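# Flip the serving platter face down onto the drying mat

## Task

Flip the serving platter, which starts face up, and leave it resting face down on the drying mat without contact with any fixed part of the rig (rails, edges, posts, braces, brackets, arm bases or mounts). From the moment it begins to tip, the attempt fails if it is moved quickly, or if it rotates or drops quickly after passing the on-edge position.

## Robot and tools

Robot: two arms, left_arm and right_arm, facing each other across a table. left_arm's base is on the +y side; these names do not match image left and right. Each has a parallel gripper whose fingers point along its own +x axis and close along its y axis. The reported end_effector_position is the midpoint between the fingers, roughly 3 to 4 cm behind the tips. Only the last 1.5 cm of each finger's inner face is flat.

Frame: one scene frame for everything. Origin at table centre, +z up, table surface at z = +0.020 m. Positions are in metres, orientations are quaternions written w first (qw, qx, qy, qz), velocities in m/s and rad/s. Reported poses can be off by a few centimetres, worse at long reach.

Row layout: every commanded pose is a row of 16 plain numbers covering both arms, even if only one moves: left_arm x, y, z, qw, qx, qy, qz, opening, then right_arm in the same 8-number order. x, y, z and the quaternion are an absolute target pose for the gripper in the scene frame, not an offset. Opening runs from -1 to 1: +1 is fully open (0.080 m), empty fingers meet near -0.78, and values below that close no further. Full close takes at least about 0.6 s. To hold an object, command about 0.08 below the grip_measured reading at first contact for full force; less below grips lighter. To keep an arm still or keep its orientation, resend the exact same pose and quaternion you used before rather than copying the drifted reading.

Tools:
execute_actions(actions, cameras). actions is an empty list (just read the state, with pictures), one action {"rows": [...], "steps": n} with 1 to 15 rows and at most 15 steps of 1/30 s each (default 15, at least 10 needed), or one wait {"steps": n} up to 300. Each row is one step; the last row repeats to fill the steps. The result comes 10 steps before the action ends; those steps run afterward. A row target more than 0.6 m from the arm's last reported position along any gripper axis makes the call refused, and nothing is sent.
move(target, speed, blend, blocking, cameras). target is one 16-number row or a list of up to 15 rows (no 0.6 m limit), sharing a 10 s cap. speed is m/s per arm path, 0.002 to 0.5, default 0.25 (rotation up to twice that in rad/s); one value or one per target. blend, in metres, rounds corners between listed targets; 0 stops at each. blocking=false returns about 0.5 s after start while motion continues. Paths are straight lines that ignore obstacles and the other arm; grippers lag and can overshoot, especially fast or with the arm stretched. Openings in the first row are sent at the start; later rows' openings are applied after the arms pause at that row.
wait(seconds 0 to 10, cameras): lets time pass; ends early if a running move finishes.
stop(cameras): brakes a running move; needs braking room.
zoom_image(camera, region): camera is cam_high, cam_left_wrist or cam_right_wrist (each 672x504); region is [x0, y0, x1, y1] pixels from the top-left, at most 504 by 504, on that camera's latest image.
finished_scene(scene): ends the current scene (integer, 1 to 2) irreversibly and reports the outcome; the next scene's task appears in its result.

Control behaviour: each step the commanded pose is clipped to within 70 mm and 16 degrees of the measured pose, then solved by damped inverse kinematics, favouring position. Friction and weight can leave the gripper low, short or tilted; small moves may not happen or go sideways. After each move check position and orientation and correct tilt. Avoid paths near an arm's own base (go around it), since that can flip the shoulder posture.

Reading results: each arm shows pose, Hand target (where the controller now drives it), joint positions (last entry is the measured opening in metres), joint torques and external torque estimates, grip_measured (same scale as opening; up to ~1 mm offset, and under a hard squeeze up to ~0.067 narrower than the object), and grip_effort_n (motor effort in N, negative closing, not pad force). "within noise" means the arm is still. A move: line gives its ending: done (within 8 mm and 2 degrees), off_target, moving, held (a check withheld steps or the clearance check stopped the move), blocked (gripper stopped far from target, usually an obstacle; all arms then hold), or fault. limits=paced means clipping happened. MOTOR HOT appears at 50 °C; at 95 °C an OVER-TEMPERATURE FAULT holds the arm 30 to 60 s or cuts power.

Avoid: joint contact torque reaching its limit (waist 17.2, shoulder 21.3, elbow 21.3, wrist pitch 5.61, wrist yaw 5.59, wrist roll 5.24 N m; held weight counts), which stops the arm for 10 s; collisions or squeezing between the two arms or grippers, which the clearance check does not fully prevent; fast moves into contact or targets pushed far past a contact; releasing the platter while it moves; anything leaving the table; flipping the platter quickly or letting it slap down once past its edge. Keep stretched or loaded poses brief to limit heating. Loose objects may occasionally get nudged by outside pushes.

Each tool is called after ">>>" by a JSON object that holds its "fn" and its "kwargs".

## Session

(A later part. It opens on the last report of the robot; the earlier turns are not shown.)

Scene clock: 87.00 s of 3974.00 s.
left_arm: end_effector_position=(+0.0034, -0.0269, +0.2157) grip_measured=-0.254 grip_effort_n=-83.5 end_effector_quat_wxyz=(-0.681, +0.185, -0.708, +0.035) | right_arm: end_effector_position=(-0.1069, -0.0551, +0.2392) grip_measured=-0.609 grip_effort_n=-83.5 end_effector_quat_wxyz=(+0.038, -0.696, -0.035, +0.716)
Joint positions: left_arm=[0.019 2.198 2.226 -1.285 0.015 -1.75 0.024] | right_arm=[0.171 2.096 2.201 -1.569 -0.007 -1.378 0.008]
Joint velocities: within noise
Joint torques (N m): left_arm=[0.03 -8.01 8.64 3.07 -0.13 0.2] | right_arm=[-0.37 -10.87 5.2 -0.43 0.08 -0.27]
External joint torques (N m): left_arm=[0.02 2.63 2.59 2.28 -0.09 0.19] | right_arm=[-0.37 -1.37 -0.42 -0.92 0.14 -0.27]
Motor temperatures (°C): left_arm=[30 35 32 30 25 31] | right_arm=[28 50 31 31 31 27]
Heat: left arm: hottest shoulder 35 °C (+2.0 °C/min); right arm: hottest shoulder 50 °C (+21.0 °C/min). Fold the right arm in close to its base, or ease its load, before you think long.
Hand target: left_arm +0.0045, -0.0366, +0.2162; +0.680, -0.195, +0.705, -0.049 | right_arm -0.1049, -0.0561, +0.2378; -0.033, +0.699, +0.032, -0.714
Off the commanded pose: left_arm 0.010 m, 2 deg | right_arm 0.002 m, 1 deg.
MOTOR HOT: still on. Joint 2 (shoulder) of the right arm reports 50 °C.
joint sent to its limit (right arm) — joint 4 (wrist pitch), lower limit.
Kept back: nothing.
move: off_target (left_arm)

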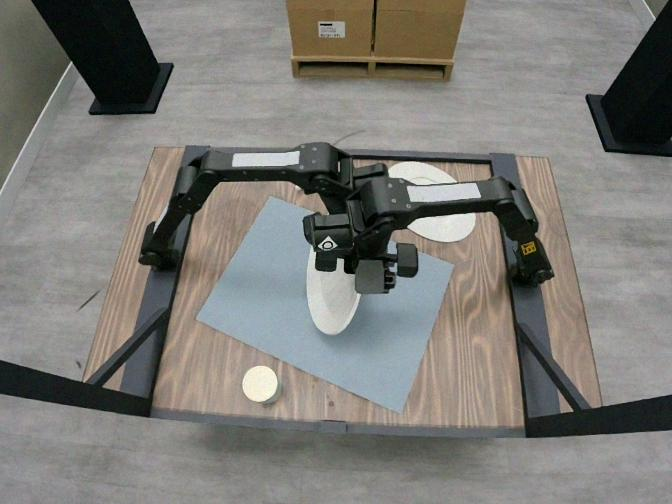

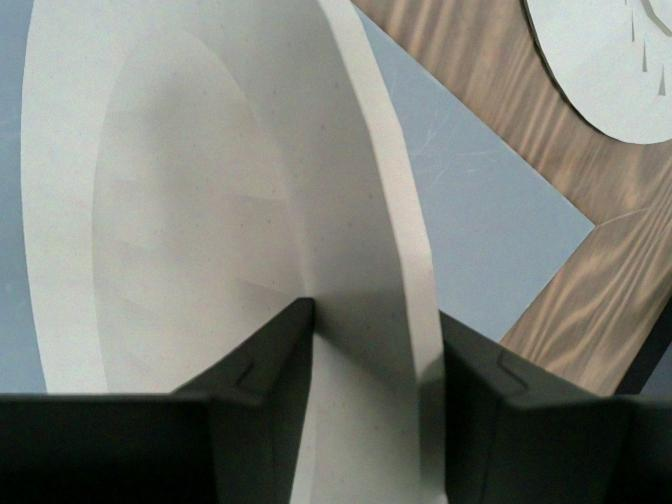

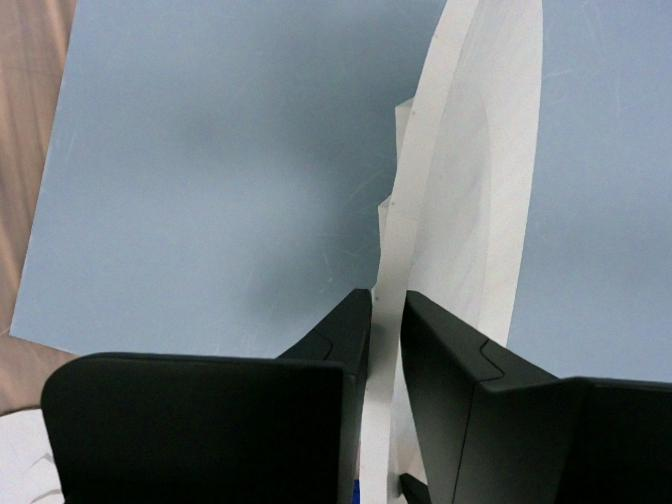

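>>> {"fn": "move", "kwargs": {"target": [[0.0034,-0.027,0.2165,0.6797,-0.1949,0.7054,-0.0494,-0.4,-0.1065,-0.0555,0.239,0.036,-0.697,-0.036,0.715,-0.5],[0.0034,-0.027,0.2165,0.6797,-0.1949,0.7054,-0.0494,-0.55,-0.1065,-0.0555,0.239,0.036,-0.697,-0.036,0.715,-0.25]], "speed": 0.05}}

>>> {"fn": "zoom_image", "kwargs": {"camera": "cam_left_wrist", "region": [180, 200, 500, 440]}}

Scene clock: 89.30 s of 3974.00 s.
left_arm: end_effector_position=(+0.0024, -0.0241, +0.2173) grip_measured=-0.254 grip_effort_n=-83.5 end_effector_quat_wxyz=(-0.680, +0.191, -0.707, +0.043) | right_arm: end_effector_position=(-0.1070, -0.0546, +0.2393) grip_measured=-0.254 grip_effort_n=16.0 end_effector_quat_wxyz=(+0.038, -0.696, -0.037, +0.716)
Joint positions: left_arm=[0.017 2.16 2.165 -1.242 0.015 -1.75 0.024] | right_arm=[0.171 2.096 2.201 -1.567 -0.007 -1.382 0.024]
Joint velocities: within noise
Joint torques (N m): left_arm=[0.1 -9.49 5.87 2.32 -0.16 0.17] | right_arm=[-0.1 -11.62 4.59 0.12 -0.01 -0.05]
External joint torques (N m): left_arm=[0.07 0.97 -0.26 1.47 -0.12 0.15] | right_arm=[-0.16 -2.07 -1.02 -0.34 0.05 -0.06]
Motor temperatures (°C): left_arm=[30 36 32 31 25 31] | right_arm=[28 49 31 31 31 27]
Heat: left arm: hottest shoulder 36 °C (+3.0 °C/min); right arm: hottest shoulder 49 °C (+20.2 °C/min). Fold the right arm in close to its base, or ease its load, before you think long.
Hand target: left_arm +0.0035, -0.0270, +0.2165; +0.680, -0.195, +0.705, -0.049 | right_arm -0.1064, -0.0555, +0.2389; -0.036, +0.697, +0.036, -0.715
Off the commanded pose: left_arm 0.003 m, 1 deg | right_arm 0.001 m, 0 deg.
MOTOR HOT: still on. Joint 2 (shoulder) of the right arm reports 49 °C.
Kept back: nothing.
move: done

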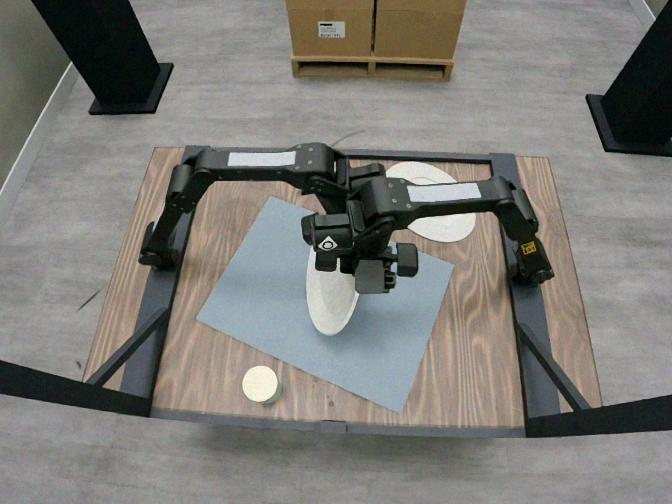

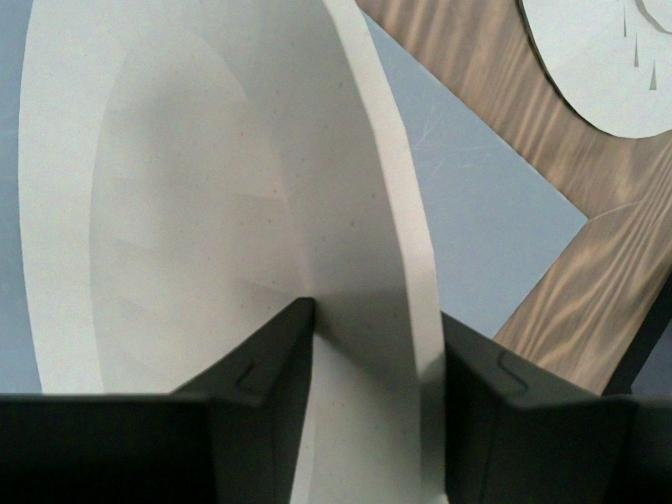

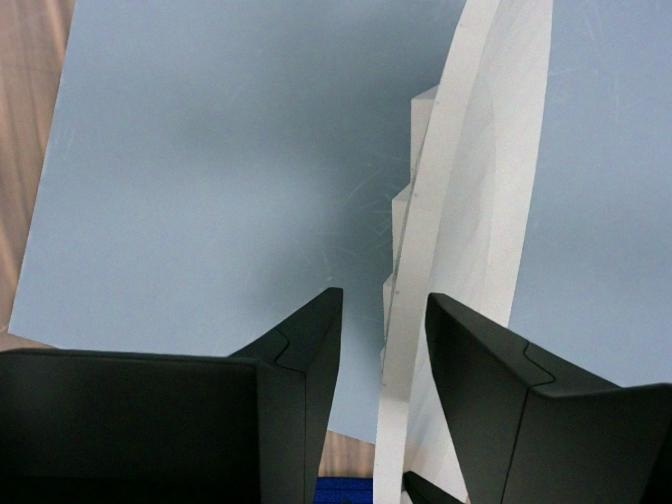

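Scaled by 1.575 from the camera's 672x504 image, which has a finer 960x720 frame.

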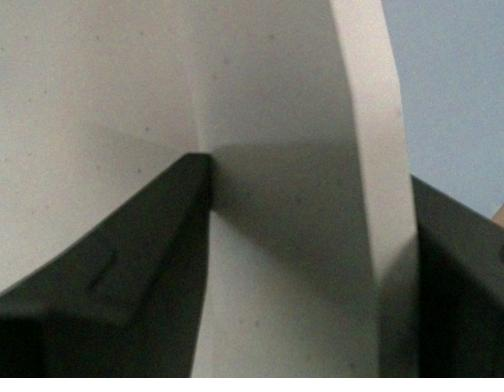

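>>> {"fn": "move", "kwargs": {"target": [[0.0034,-0.027,0.2165,0.6797,-0.1949,0.7054,-0.0494,-0.55,-0.1065,-0.055,0.239,0.036,-0.697,-0.036,0.715,0.3],[0.0034,-0.027,0.2165,0.6797,-0.1949,0.7054,-0.0494,-0.55,-0.1065,-0.06,0.31,0.036,-0.697,-0.036,0.715,0.3],[0.0034,-0.027,0.2165,0.6797,-0.1949,0.7054,-0.0494,-0.55,-0.11,-0.16,0.32,0.1228,-0.6964,-0.1228,0.6964,0.3]], "speed": 0.08}}

>>> {"fn": "zoom_image", "kwargs": {"camera": "cam_high", "region": [230, 180, 470, 360]}}

Scene clock: 93.30 s of 3974.00 s.
left_arm: end_effector_position=(+0.0024, -0.0241, +0.2173) grip_measured=-0.254 grip_effort_n=-83.5 end_effector_quat_wxyz=(-0.680, +0.191, -0.707, +0.043) | right_arm: end_effector_position=(-0.1103, -0.1583, +0.3220) grip_measured=+0.296 grip_effort_n=16.0 end_effector_quat_wxyz=(+0.123, -0.694, -0.124, +0.698) end_effector_velocity=(+0.004, +0.000, -0.007) end_effector_angular_velocity=(-0.014, -0.014, -0.003)
Joint positions: left_arm=[0.017 2.16 2.165 -1.242 0.015 -1.75 0.024] | right_arm=[0.295 1.568 1.826 -1.491 0.1 -1.279 0.048]
Joint velocities: left_arm=[within noise] | right_arm=[-0.007 -0.002 -0.027 0.007 0.007 -0.007 0]
Joint torques (N m): left_arm=[0.04 -9.49 5.88 2.32 -0.16 0.16] | right_arm=[0.17 -7.68 3.51 0.76 0.24 0.19]
External joint torques (N m): left_arm=[0.04 0.97 -0.25 1.48 -0.12 0.14] | right_arm=[0.15 -2.02 -2.2 -0.1 0.23 0.17]
Motor temperatures (°C): left_arm=[30 37 31 32 25 31] | right_arm=[28 47 31 31 31 27]
Heat: left arm: hottest shoulder 37 °C (+4.0 °C/min); right arm: hottest shoulder 47 °C (+16.2 °C/min).
Hand target: left_arm +0.0035, -0.0270, +0.2165; +0.680, -0.195, +0.705, -0.049 | right_arm -0.1099, -0.1599, +0.3200; -0.123, +0.696, +0.123, -0.696
Off the commanded pose: left_arm 0.003 m, 1 deg | right_arm 0.003 m, 0 deg.
MOTOR HOT: cleared for the motors of the right arm.
Kept back: nothing.
move: done

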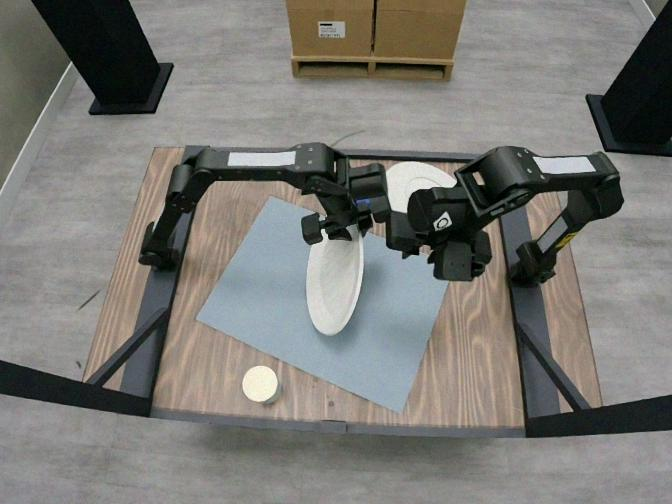

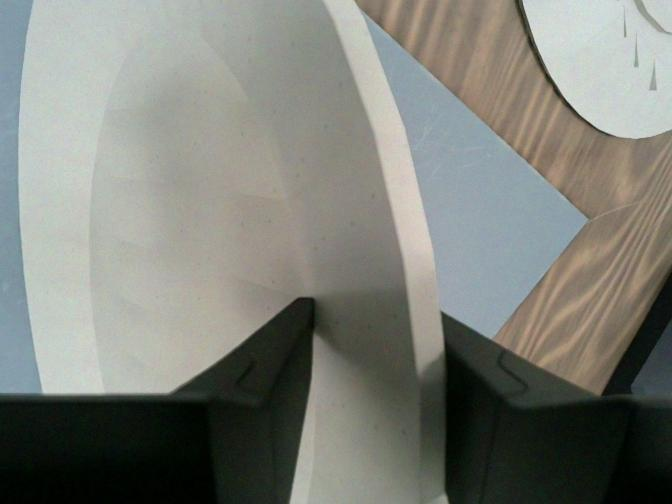

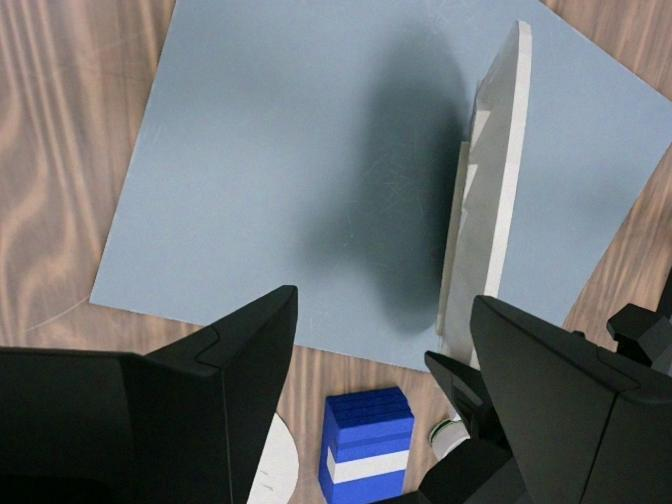

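Scaled by 2.100 from the camera's 672x504 image, which has a finer 960x720 frame.

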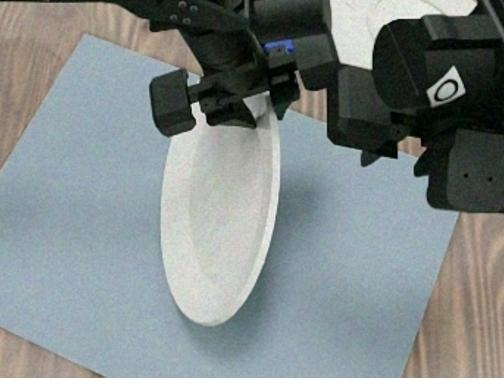

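>>> {"fn": "move", "kwargs": {"target": [[0.003,0.02,0.219,0.6797,-0.1949,0.7054,-0.0494,-0.55,-0.11,-0.2,0.30,0.1228,-0.6964,-0.1228,0.6964,0.3]], "speed": 0.03}}

>>> {"fn": "zoom_image", "kwargs": {"camera": "cam_high", "region": [230, 180, 470, 360]}}

Scene clock: 96.80 s of 3974.00 s.
left_arm: end_effector_position=(+0.0000, +0.0159, +0.2354) grip_measured=-0.400 grip_effort_n=-83.5 end_effector_quat_wxyz=(-0.672, +0.211, -0.707, +0.065) | right_arm: end_effector_position=(-0.1106, -0.1980, +0.3018) grip_measured=+0.296 grip_effort_n=16.0 end_effector_quat_wxyz=(+0.123, -0.695, -0.124, +0.698)
Joint positions: left_arm=[0.017 1.923 1.868 -1.121 0.021 -1.75 0.017] | right_arm=[0.35 1.398 1.585 -1.428 0.118 -1.226 0.048]
Joint velocities: within noise
Joint torques (N m): left_arm=[0.34 -6.65 3.8 0.72 -0.33 0.27] | right_arm=[-0.02 -6.51 3.49 0.78 0.21 0.19]
External joint torques (N m): left_arm=[0.35 2.33 -2.49 -0.2 -0.3 0.25] | right_arm=[0 -2.07 -2.34 -0.09 0.19 0.17]
Motor temperatures (°C): left_arm=[30 38 31 32 25 31] | right_arm=[28 46 31 31 31 27]
Heat: left arm: hottest shoulder 38 °C (+5.0 °C/min); right arm: hottest shoulder 46 °C (+13.0 °C/min).
Hand target: left_arm +0.0029, +0.0202, +0.2193; +0.680, -0.195, +0.706, -0.049 | right_arm -0.1100, -0.1999, +0.2999; -0.123, +0.696, +0.123, -0.696
Off the commanded pose: left_arm 0.017 m, 3 deg | right_arm 0.003 m, 0 deg.
Kept back: nothing.
move: off_target (left_arm)

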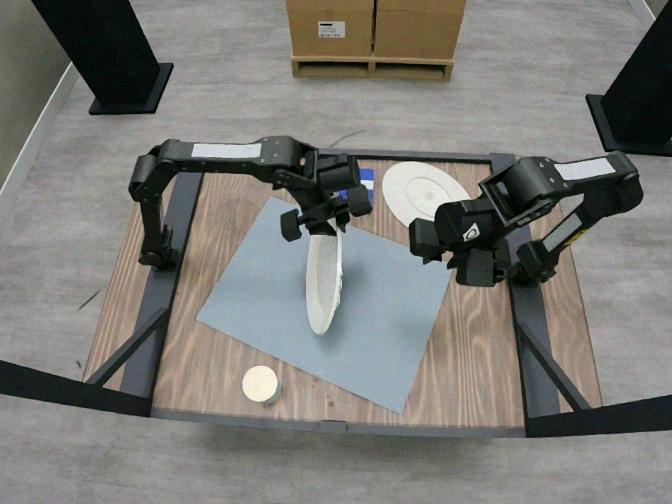

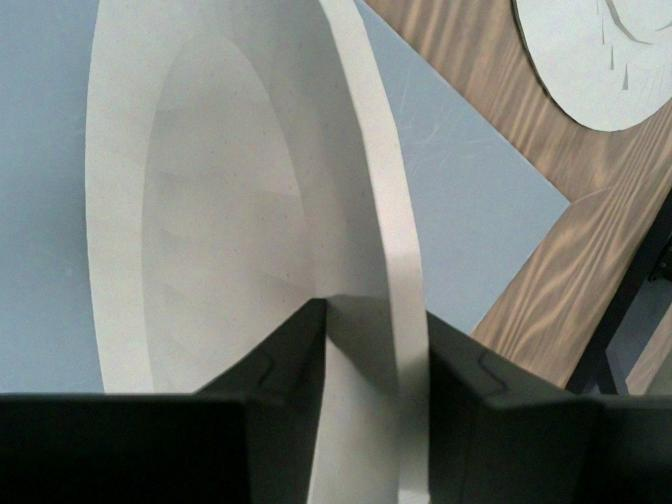

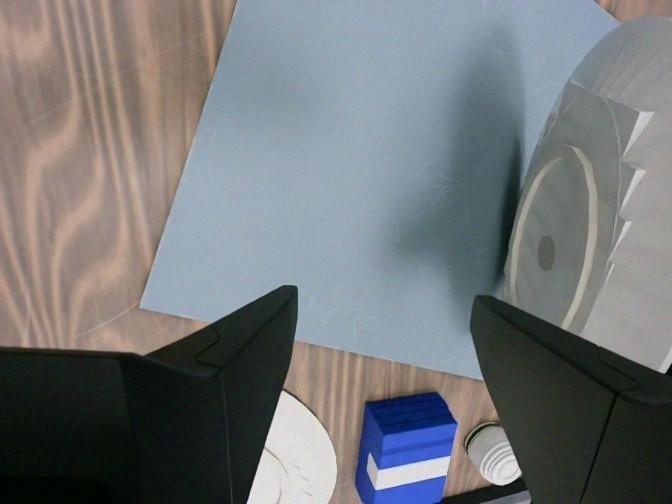

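Scaled by 2.100 from the camera's 672x504 image, which has a finer 960x720 frame.

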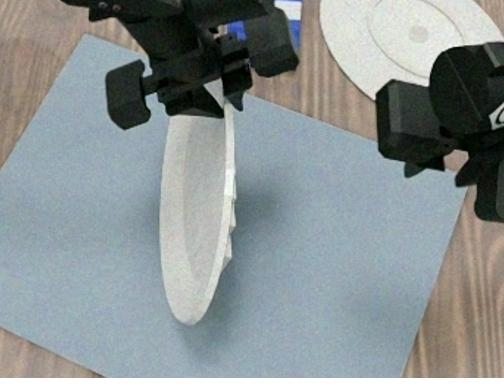

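>>> {"fn": "move", "kwargs": {"target": [[0.002,0.055,0.23,0.6797,-0.1949,0.7054,-0.0494,-0.7,-0.11,-0.2,0.30,0.1228,-0.6964,-0.1228,0.6964,0.3]], "speed": 0.025}}

>>> {"fn": "zoom_image", "kwargs": {"camera": "cam_high", "region": [230, 180, 470, 360]}}

Scene clock: 98.83 s of 3974.00 s.
left_arm: end_effector_position=(-0.0016, +0.0514, +0.2461) grip_measured=-0.553 grip_effort_n=-83.5 end_effector_quat_wxyz=(-0.672, +0.209, -0.708, +0.066) | right_arm: end_effector_position=(-0.1107, -0.1980, +0.3017) grip_measured=+0.296 grip_effort_n=16.0 end_effector_quat_wxyz=(+0.123, -0.695, -0.124, +0.698)
Joint positions: left_arm=[0.017 1.783 1.729 -1.123 0.024 -1.746 0.01] | right_arm=[0.35 1.398 1.585 -1.427 0.118 -1.226 0.048]
Joint velocities: within noise
Joint torques (N m): left_arm=[0.44 -5.51 3.96 0.75 -0.43 0.15] | right_arm=[-0.19 -6.62 3.57 0.72 0.27 0.12]
External joint torques (N m): left_arm=[0.4 2.27 -2.29 -0.2 -0.39 0.13] | right_arm=[-0.19 -2.11 -2.26 -0.12 0.24 0.11]
Motor temperatures (°C): left_arm=[30 38 31 31 25 31] | right_arm=[28 45 31 31 31 27]
Heat: left arm: hottest shoulder 38 °C (+5.0 °C/min); right arm: hottest shoulder 45 °C (+10.0 °C/min).
Hand target: left_arm +0.0020, +0.0553, +0.2303; +0.680, -0.195, +0.705, -0.049 | right_arm -0.1101, -0.1999, +0.3000; -0.123, +0.696, +0.123, -0.696
Off the commanded pose: left_arm 0.017 m, 3 deg | right_arm 0.003 m, 0 deg.
Kept back: nothing.
move: off_target (left_arm)

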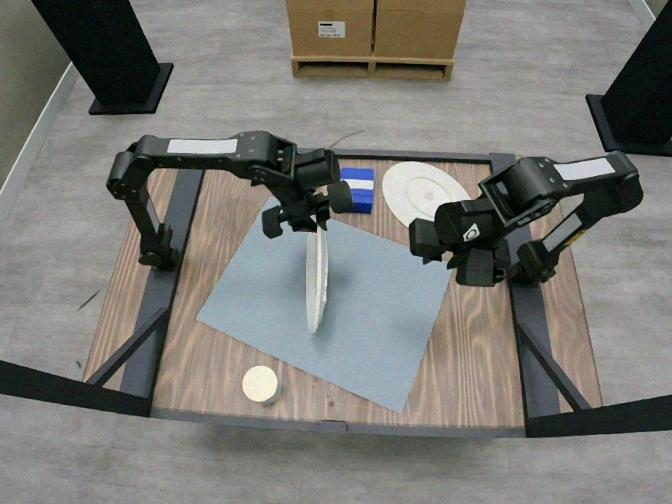

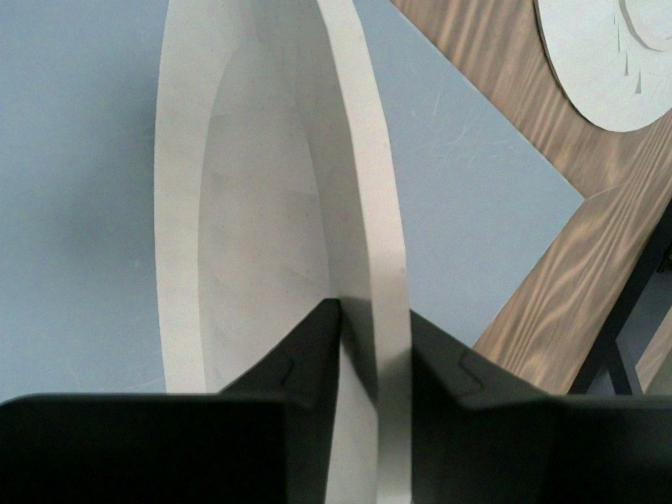

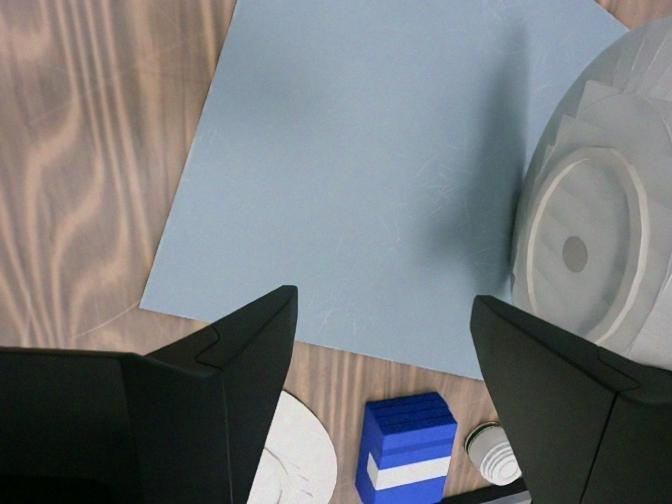

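Scaled by 2.100 from the camera's 672x504 image, which has a finer 960x720 frame.

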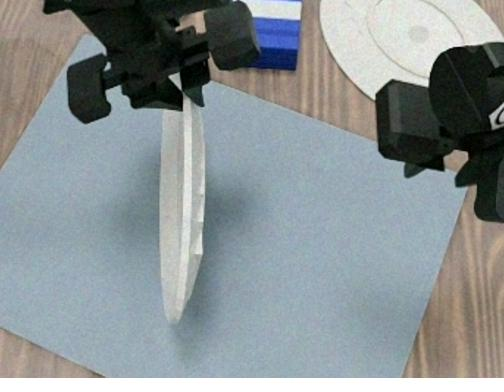

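>>> {"fn": "move", "kwargs": {"target": [[0.0,0.07,0.226,0.6533,-0.2706,0.6953,-0.1288,-0.75,-0.11,-0.2,0.30,0.1228,-0.6964,-0.1228,0.6964,0.3],[0.0,0.1,0.195,0.6214,-0.3374,0.678,-0.2008,-0.75,-0.11,-0.2,0.30,0.1228,-0.6964,-0.1228,0.6964,0.3]], "speed": 0.035, "blend": 0.01}}

>>> {"fn": "zoom_image", "kwargs": {"camera": "cam_high", "region": [230, 180, 470, 360]}}

Scene clock: 106.93 s of 3974.00 s.
left_arm: end_effector_position=(-0.0005, +0.0972, +0.2346) grip_measured=-0.309 grip_effort_n=-83.5 end_effector_quat_wxyz=(-0.605, +0.366, -0.667, +0.233) end_effector_velocity=(+0.002, +0.005, -0.004) end_effector_angular_velocity=(+0.013, -0.008, +0.019) | right_arm: end_effector_position=(-0.1107, -0.1981, +0.3016) grip_measured=+0.296 grip_effort_n=16.0 end_effector_quat_wxyz=(+0.122, -0.695, -0.124, +0.698)
Joint positions: left_arm=[0.031 1.271 0.947 -0.367 0.038 -1.747 0.021] | right_arm=[0.35 1.398 1.584 -1.427 0.118 -1.226 0.048]
Joint velocities: left_arm=[-0.002 -0.012 -0.017 -0.007 -0.022 -0.007 0] | right_arm=[within noise]
Joint torques (N m): left_arm=[0.02 0.72 1.74 2.02 -0.11 0.1] | right_arm=[0.19 -6.44 3.69 0.75 0.2 0.15]
External joint torques (N m): left_arm=[0.03 5.38 -5.18 0.52 -0.09 0.06] | right_arm=[0.19 -1.99 -2.11 -0.09 0.17 0.14]
Motor temperatures (°C): left_arm=[30 37 30 33 25 31] | right_arm=[28 43 30 30 31 27]
Heat: left arm: hottest shoulder 37 °C (+4.0 °C/min); right arm: hottest shoulder 43 °C (+8.0 °C/min).
Hand target: left_arm -0.0002, +0.1027, +0.1965; +0.621, -0.337, +0.678, -0.201 | right_arm -0.1101, -0.2000, +0.3000; -0.123, +0.696, +0.123, -0.696
Off the commanded pose: left_arm 0.040 m, 5 deg | right_arm 0.003 m, 0 deg.
Kept back: nothing.
move: off_target (left_arm)

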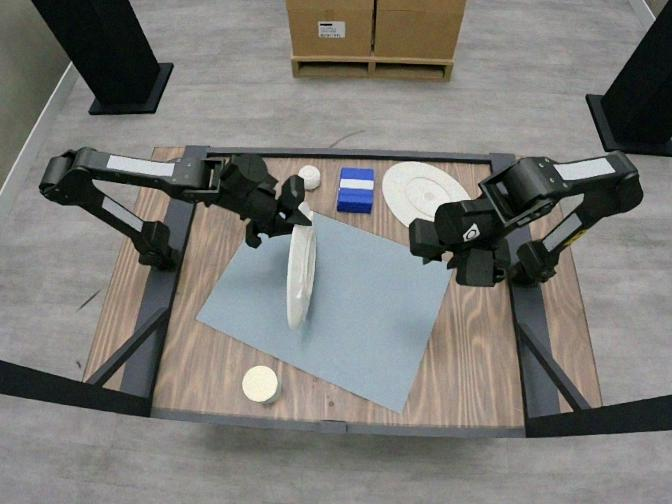

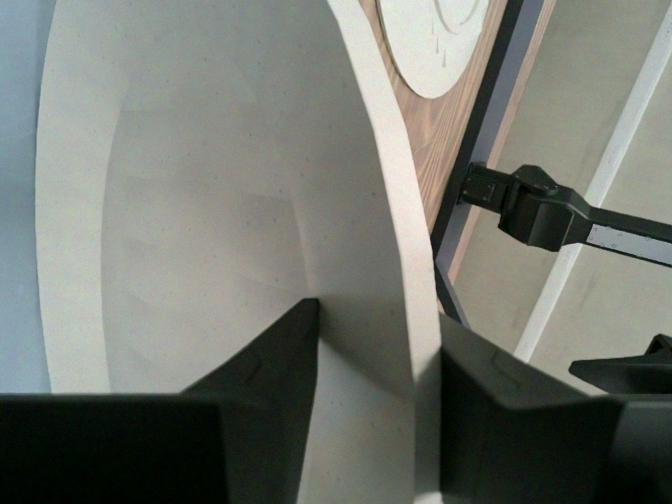

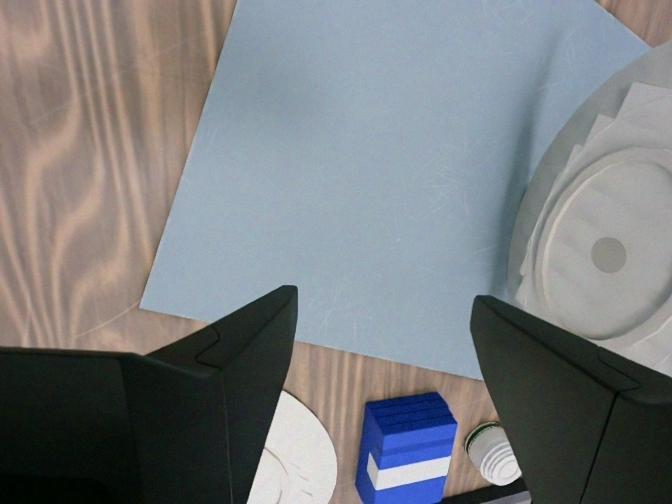

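Scaled by 2.100 from the camera's 672x504 image, which has a finer 960x720 frame.

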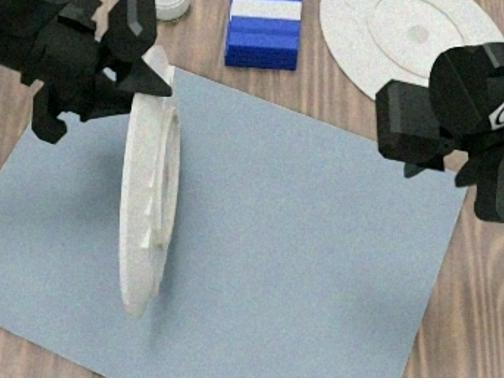

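>>> {"fn": "move", "kwargs": {"target": [0.0, 0.125, 0.222, 0.6214, -0.3374, 0.678, -0.2008, -0.75, -0.11, -0.20, 0.30, 0.1228, -0.6964, -0.1228, 0.6964, 0.3], "speed": 0.025}}

Scene clock: 110.83 s of 3974.00 s.
left_arm: end_effector_position=(-0.0025, +0.1233, +0.2380) grip_measured=-0.465 grip_effort_n=-83.5 end_effector_quat_wxyz=(-0.613, +0.348, -0.676, +0.217) | right_arm: end_effector_position=(-0.1107, -0.1981, +0.3016) grip_measured=+0.296 grip_effort_n=16.0 end_effector_quat_wxyz=(+0.122, -0.695, -0.124, +0.698)
Joint positions: left_arm=[0.031 1.193 0.944 -0.495 0.044 -1.742 0.014] | right_arm=[0.35 1.398 1.584 -1.427 0.118 -1.226 0.048]
Joint velocities: within noise
Joint torques (N m): left_arm=[0.39 -1.86 5.35 1.47 -0.2 0.05] | right_arm=[0.12 -6.52 3.58 0.77 0.2 0.17]
External joint torques (N m): left_arm=[0.39 2.23 -1.66 -0.03 -0.19 0.02] | right_arm=[0.13 -2.05 -2.25 -0.09 0.18 0.15]
Motor temperatures (°C): left_arm=[30 37 29 33 25 31] | right_arm=[28 42 30 30 31 27]
Heat: left arm: hottest shoulder 37 °C (+4.0 °C/min); right arm: hottest shoulder 42 °C (+6.0 °C/min).
Hand target: left_arm -0.0001, +0.1255, +0.2222; +0.621, -0.337, +0.678, -0.201 | right_arm -0.1101, -0.2000, +0.3000; -0.123, +0.696, +0.123, -0.696
Off the commanded pose: left_arm 0.016 m, 2 deg | right_arm 0.003 m, 0 deg.
Kept back: nothing.
move: off_target (left_arm)

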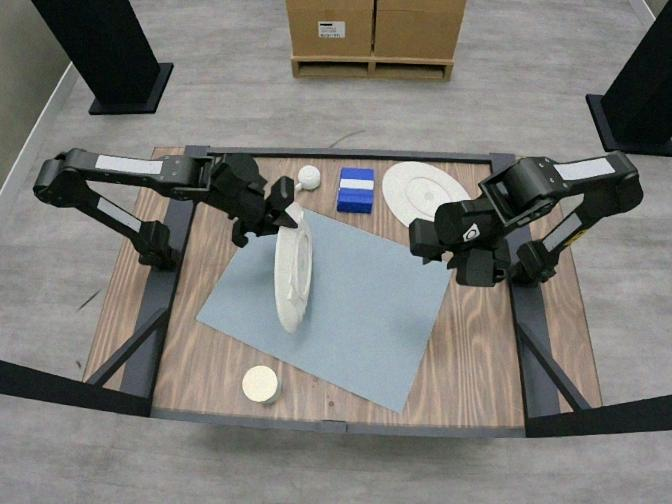

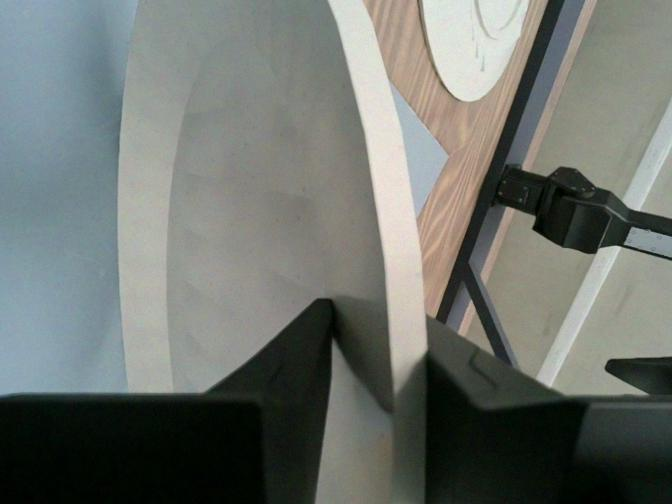

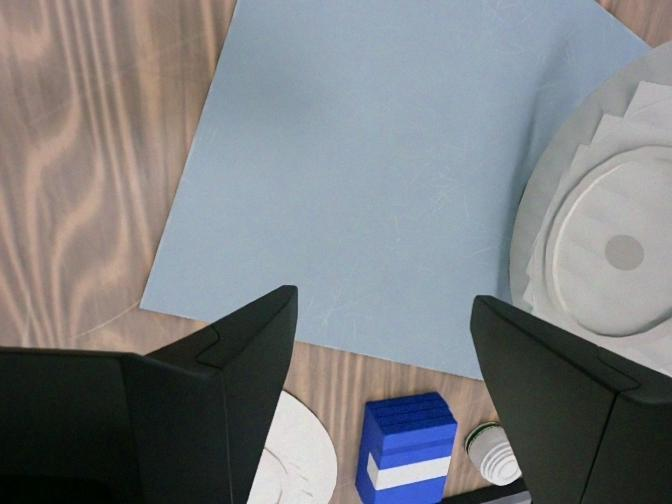

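>>> {"fn": "move", "kwargs": {"target": [0.0, 0.155, 0.215, 0.6214, -0.3374, 0.678, -0.2008, -0.75, -0.11, -0.20, 0.30, 0.1228, -0.6964, -0.1228, 0.6964, 0.3], "speed": 0.025}}

Scene clock: 112.53 s of 3974.00 s.
left_arm: end_effector_position=(-0.0026, +0.1533, +0.2302) grip_measured=-0.596 grip_effort_n=-83.5 end_effector_quat_wxyz=(-0.614, +0.345, -0.676, +0.217) | right_arm: end_effector_position=(-0.1107, -0.1981, +0.3016) grip_measured=+0.296 grip_effort_n=16.0 end_effector_quat_wxyz=(+0.122, -0.695, -0.124, +0.698)
Joint positions: left_arm=[0.039 1.071 0.848 -0.526 0.05 -1.733 0.008] | right_arm=[0.35 1.398 1.584 -1.427 0.118 -1.226 0.048]
Joint velocities: within noise
Joint torques (N m): left_arm=[0.47 -1.38 4.99 1.79 -0.24 -0.05] | right_arm=[0.2 -6.49 3.71 0.7 0.24 0.15]
External joint torques (N m): left_arm=[0.44 1.8 -1.96 0.32 -0.22 -0.09] | right_arm=[0.2 -2.1 -2.07 -0.16 0.21 0.13]
Motor temperatures (°C): left_arm=[30 36 29 33 25 31] | right_arm=[28 42 30 30 31 27]
Heat: left arm: hottest shoulder 36 °C (+3.0 °C/min); right arm: hottest shoulder 42 °C (+5.0 °C/min).
Hand target: left_arm +0.0000, +0.1555, +0.2153; +0.621, -0.337, +0.678, -0.201 | right_arm -0.1101, -0.2000, +0.3000; -0.123, +0.696, +0.123, -0.696
Off the commanded pose: left_arm 0.016 m, 2 deg | right_arm 0.003 m, 0 deg.
Kept back: nothing.
move: off_target (left_arm)

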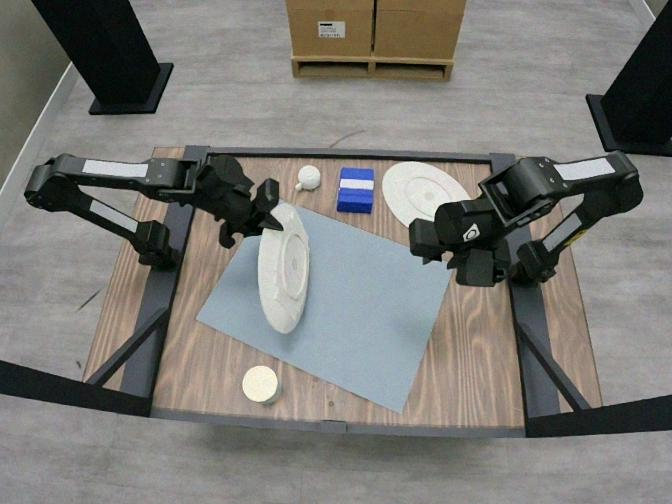

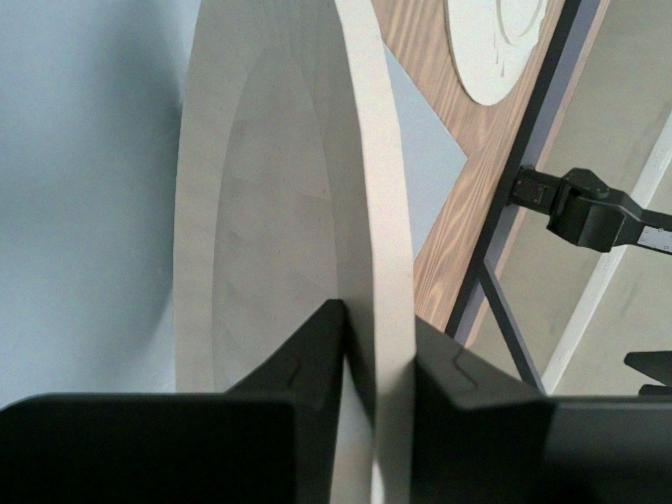

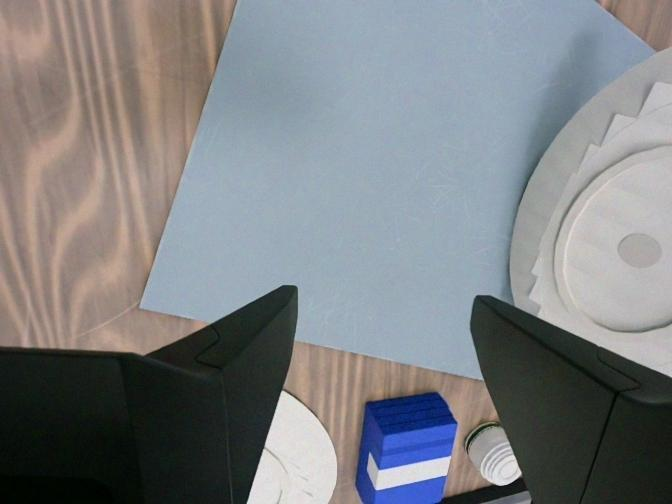

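>>> {"fn": "move", "kwargs": {"target": [[0.0, 0.145, 0.265, 0.6214, -0.3374, 0.678, -0.2008, -0.8, -0.11, -0.20, 0.30, 0.1228, -0.6964, -0.1228, 0.6964, 0.3],[0.0, 0.08, 0.265, 0.6214, -0.3374, 0.678, -0.2008, -0.8, -0.11, -0.20, 0.30, 0.1228, -0.6964, -0.1228, 0.6964, 0.3]], "speed": 0.03}}

Scene clock: 118.27 s of 3974.00 s.
left_arm: end_effector_position=(-0.0025, +0.0973, +0.2467) grip_measured=-0.489 grip_effort_n=-83.5 end_effector_quat_wxyz=(-0.632, +0.308, -0.689, +0.177) | right_arm: end_effector_position=(-0.1107, -0.1981, +0.3016) grip_measured=+0.296 grip_effort_n=16.0 end_effector_quat_wxyz=(+0.122, -0.695, -0.124, +0.698)
Joint positions: left_arm=[0.027 1.373 1.178 -0.672 0.042 -1.738 0.013] | right_arm=[0.35 1.398 1.584 -1.427 0.118 -1.226 0.048]
Joint velocities: within noise
Joint torques (N m): left_arm=[0.04 -3.64 12.17 5.18 -0.37 -0.28] | right_arm=[0.22 -6.4 3.52 0.73 0.25 0.13]
External joint torques (N m): left_arm=[0.05 1.64 5.38 3.85 -0.36 -0.31] | right_arm=[0.21 -1.92 -2.29 -0.1 0.22 0.11]
Motor temperatures (°C): left_arm=[30 36 31 36 25 31] | right_arm=[28 40 30 30 31 27]
Heat: left arm: hottest shoulder 36 °C (+3.0 °C/min); right arm: hottest shoulder 40 °C (+1.0 °C/min).
Hand target: left_arm -0.0001, +0.0817, +0.2655; +0.621, -0.337, +0.678, -0.201 | right_arm -0.1101, -0.2000, +0.3000; -0.123, +0.696, +0.123, -0.696
Off the commanded pose: left_arm 0.025 m, 5 deg | right_arm 0.003 m, 0 deg.
Kept back: nothing.
move: off_target (left_arm)

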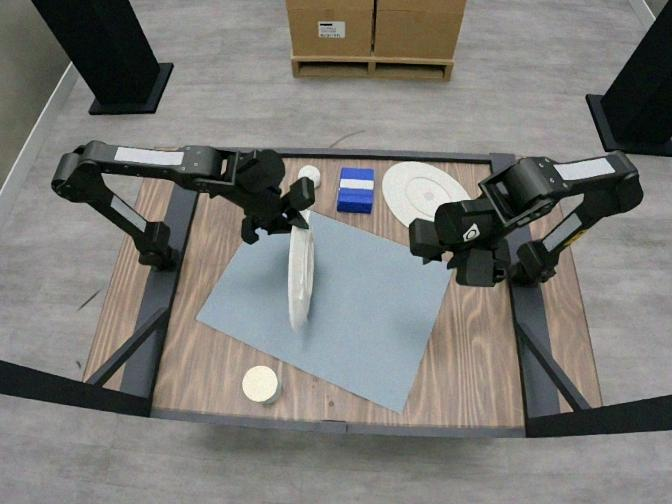

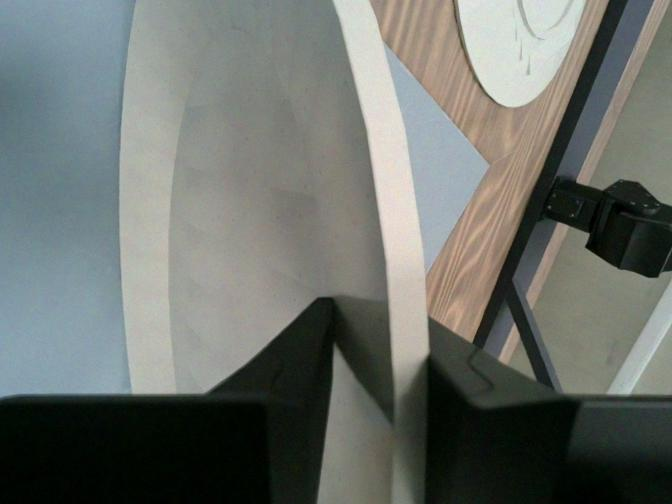

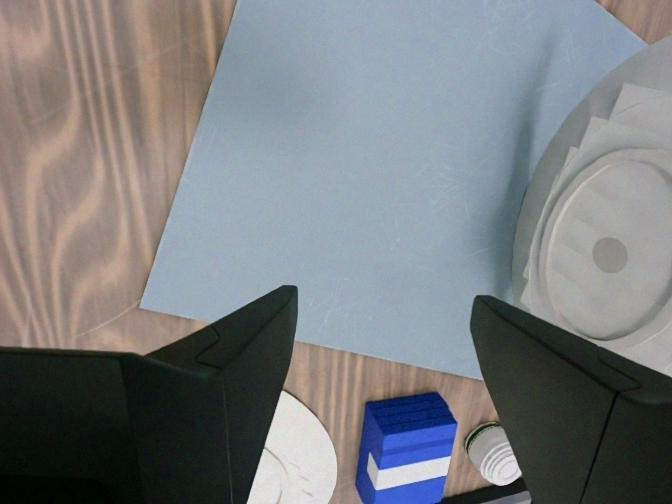

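>>> {"fn": "move", "kwargs": {"target": [[0.0, 0.08, 0.31, 0.6533, -0.2706, 0.6953, -0.1288, -0.8, -0.11, -0.20, 0.30, 0.1228, -0.6964, -0.1228, 0.6964, 0.3],[0.0, 0.02, 0.31, 0.6533, -0.2706, 0.6953, -0.1288, -0.8, -0.11, -0.20, 0.30, 0.1228, -0.6964, -0.1228, 0.6964, 0.3]], "speed": 0.04}}

Scene clock: 123.13 s of 3974.00 s.
left_arm: end_effector_position=(+0.0015, +0.0276, +0.2806) grip_measured=-0.645 grip_effort_n=-83.5 end_effector_quat_wxyz=(-0.666, +0.240, -0.700, +0.097) | right_arm: end_effector_position=(-0.1107, -0.1981, +0.3016) grip_measured=+0.296 grip_effort_n=16.0 end_effector_quat_wxyz=(+0.122, -0.695, -0.124, +0.698)
Joint positions: left_arm=[0.02 1.837 1.904 -1.155 0.016 -1.745 0.006] | right_arm=[0.35 1.398 1.584 -1.427 0.118 -1.226 0.048]
Joint velocities: within noise
Joint torques (N m): left_arm=[-0.23 -9.54 13.61 2.18 0.11 -0.16] | right_arm=[0.22 -6.59 3.77 0.76 0.19 0.16]
External joint torques (N m): left_arm=[-0.23 -1.3 7.36 1.09 0.15 -0.18] | right_arm=[0.23 -2.14 -2.02 -0.08 0.17 0.14]
Motor temperatures (°C): left_arm=[30 37 34 38 25 31] | right_arm=[28 40 29 30 31 27]
Heat: left arm: hottest wrist pitch 38 °C (+8.1 °C/min); right arm: hottest shoulder 40 °C (-4.1 °C/min).
Hand target: left_arm +0.0000, +0.0217, +0.3099; +0.653, -0.271, +0.695, -0.129 | right_arm -0.1101, -0.2000, +0.3000; -0.123, +0.696, +0.123, -0.696
Off the commanded pose: left_arm 0.030 m, 5 deg | right_arm 0.003 m, 0 deg.
Kept back: nothing.
move: off_target (left_arm)

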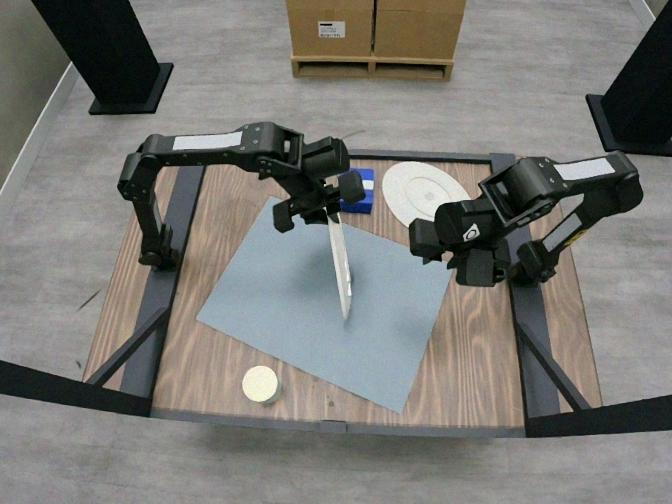

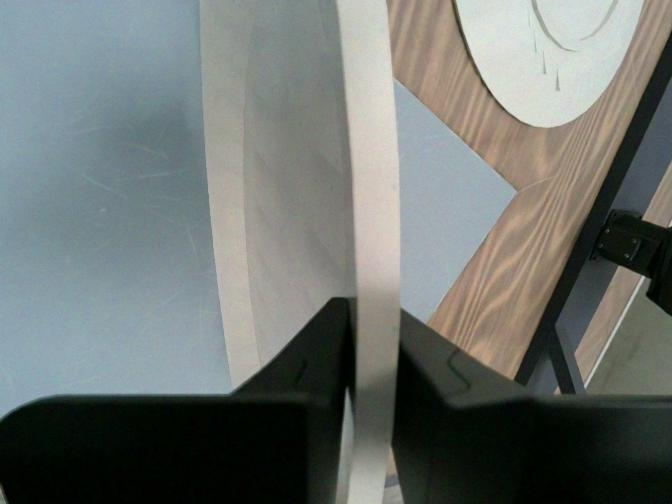

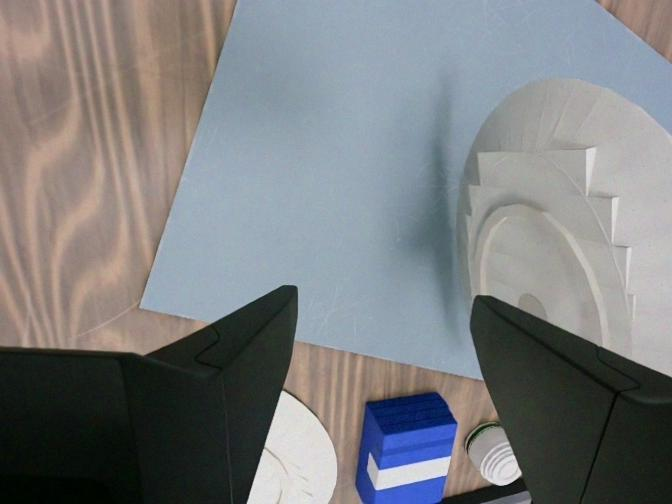

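>>> {"fn": "move", "kwargs": {"target": [[0.0, 0.0, 0.315, 0.6797, -0.1949, 0.7054, -0.0494, -0.85, -0.11, -0.24, 0.30, 0.1228, -0.6964, -0.1228, 0.6964, 0.3],[0.0, 0.0, 0.255, 0.6797, -0.1949, 0.7054, -0.0494, -0.85, -0.11, -0.24, 0.30, 0.1228, -0.6964, -0.1228, 0.6964, 0.3],[0.0, 0.06, 0.235, 0.6533, -0.2706, 0.6953, -0.1288, -0.85, -0.11, -0.24, 0.30, 0.1228, -0.6964, -0.1228, 0.6964, 0.3]], "speed": 0.03}}

Scene clock: 134.27 s of 3974.00 s.
left_arm: end_effector_position=(+0.0029, +0.0600, +0.2536) grip_measured=-0.645 grip_effort_n=-83.5 end_effector_quat_wxyz=(-0.652, +0.286, -0.688, +0.141) end_effector_velocity=(+0.000, +0.002, -0.003) end_effector_angular_velocity=(+0.003, -0.010, -0.004) | right_arm: end_effector_position=(-0.1111, -0.2376, +0.3023) grip_measured=+0.296 grip_effort_n=16.0 end_effector_quat_wxyz=(+0.124, -0.694, -0.125, +0.699)
Joint positions: left_arm=[0.024 1.577 1.436 -0.813 0.011 -1.747 0.006] | right_arm=[0.427 1.271 1.494 -1.469 0.143 -1.153 0.048]
Joint velocities: left_arm=[-0.002 -0.007 -0.017 0.007 -0.007 0.007 0] | right_arm=[within noise]
Joint torques (N m): left_arm=[-0.3 -3.71 4.53 1.83 0.39 0.01] | right_arm=[0.23 -5.17 3.56 0.48 0.25 0.12]
External joint torques (N m): left_arm=[-0.33 2.91 -2.09 0.6 0.43 -0.02] | right_arm=[0.23 -1.76 -2.16 -0.37 0.21 0.1]
Motor temperatures (°C): left_arm=[29 39 35 36 25 31] | right_arm=[28 37 29 30 31 27]
Heat: left arm: hottest shoulder 39 °C (+6.1 °C/min); right arm: hottest shoulder 37 °C (-15.2 °C/min).
Hand target: left_arm +0.0001, +0.0606, +0.2353; +0.653, -0.271, +0.695, -0.129 | right_arm -0.1100, -0.2400, +0.3000; -0.123, +0.696, +0.123, -0.696
Off the commanded pose: left_arm 0.019 m, 2 deg | right_arm 0.003 m, 1 deg.
Kept back: nothing.
move: off_target (left_arm)

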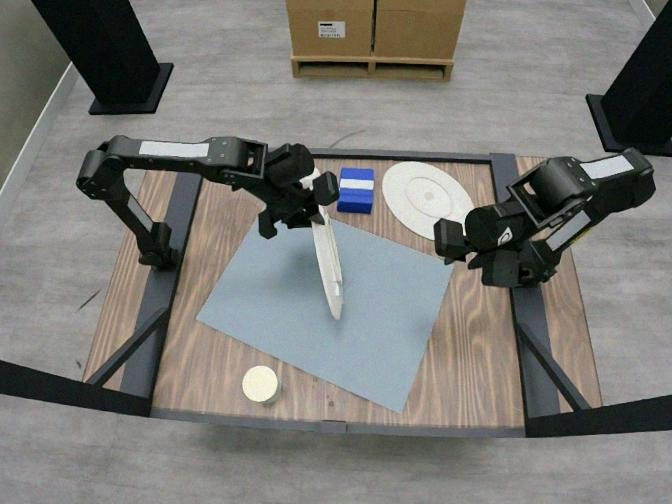

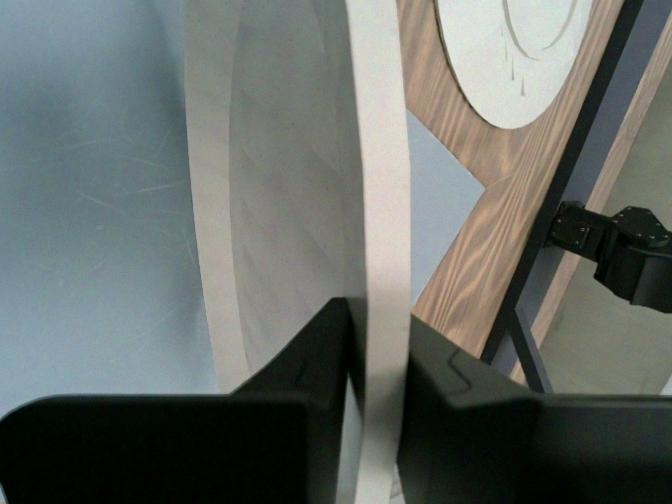

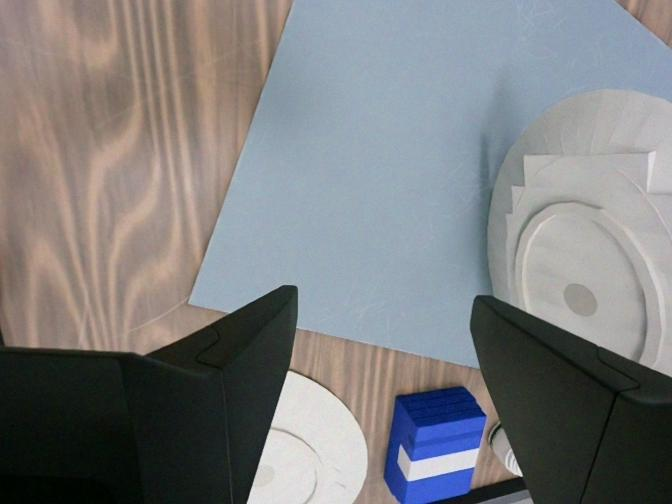

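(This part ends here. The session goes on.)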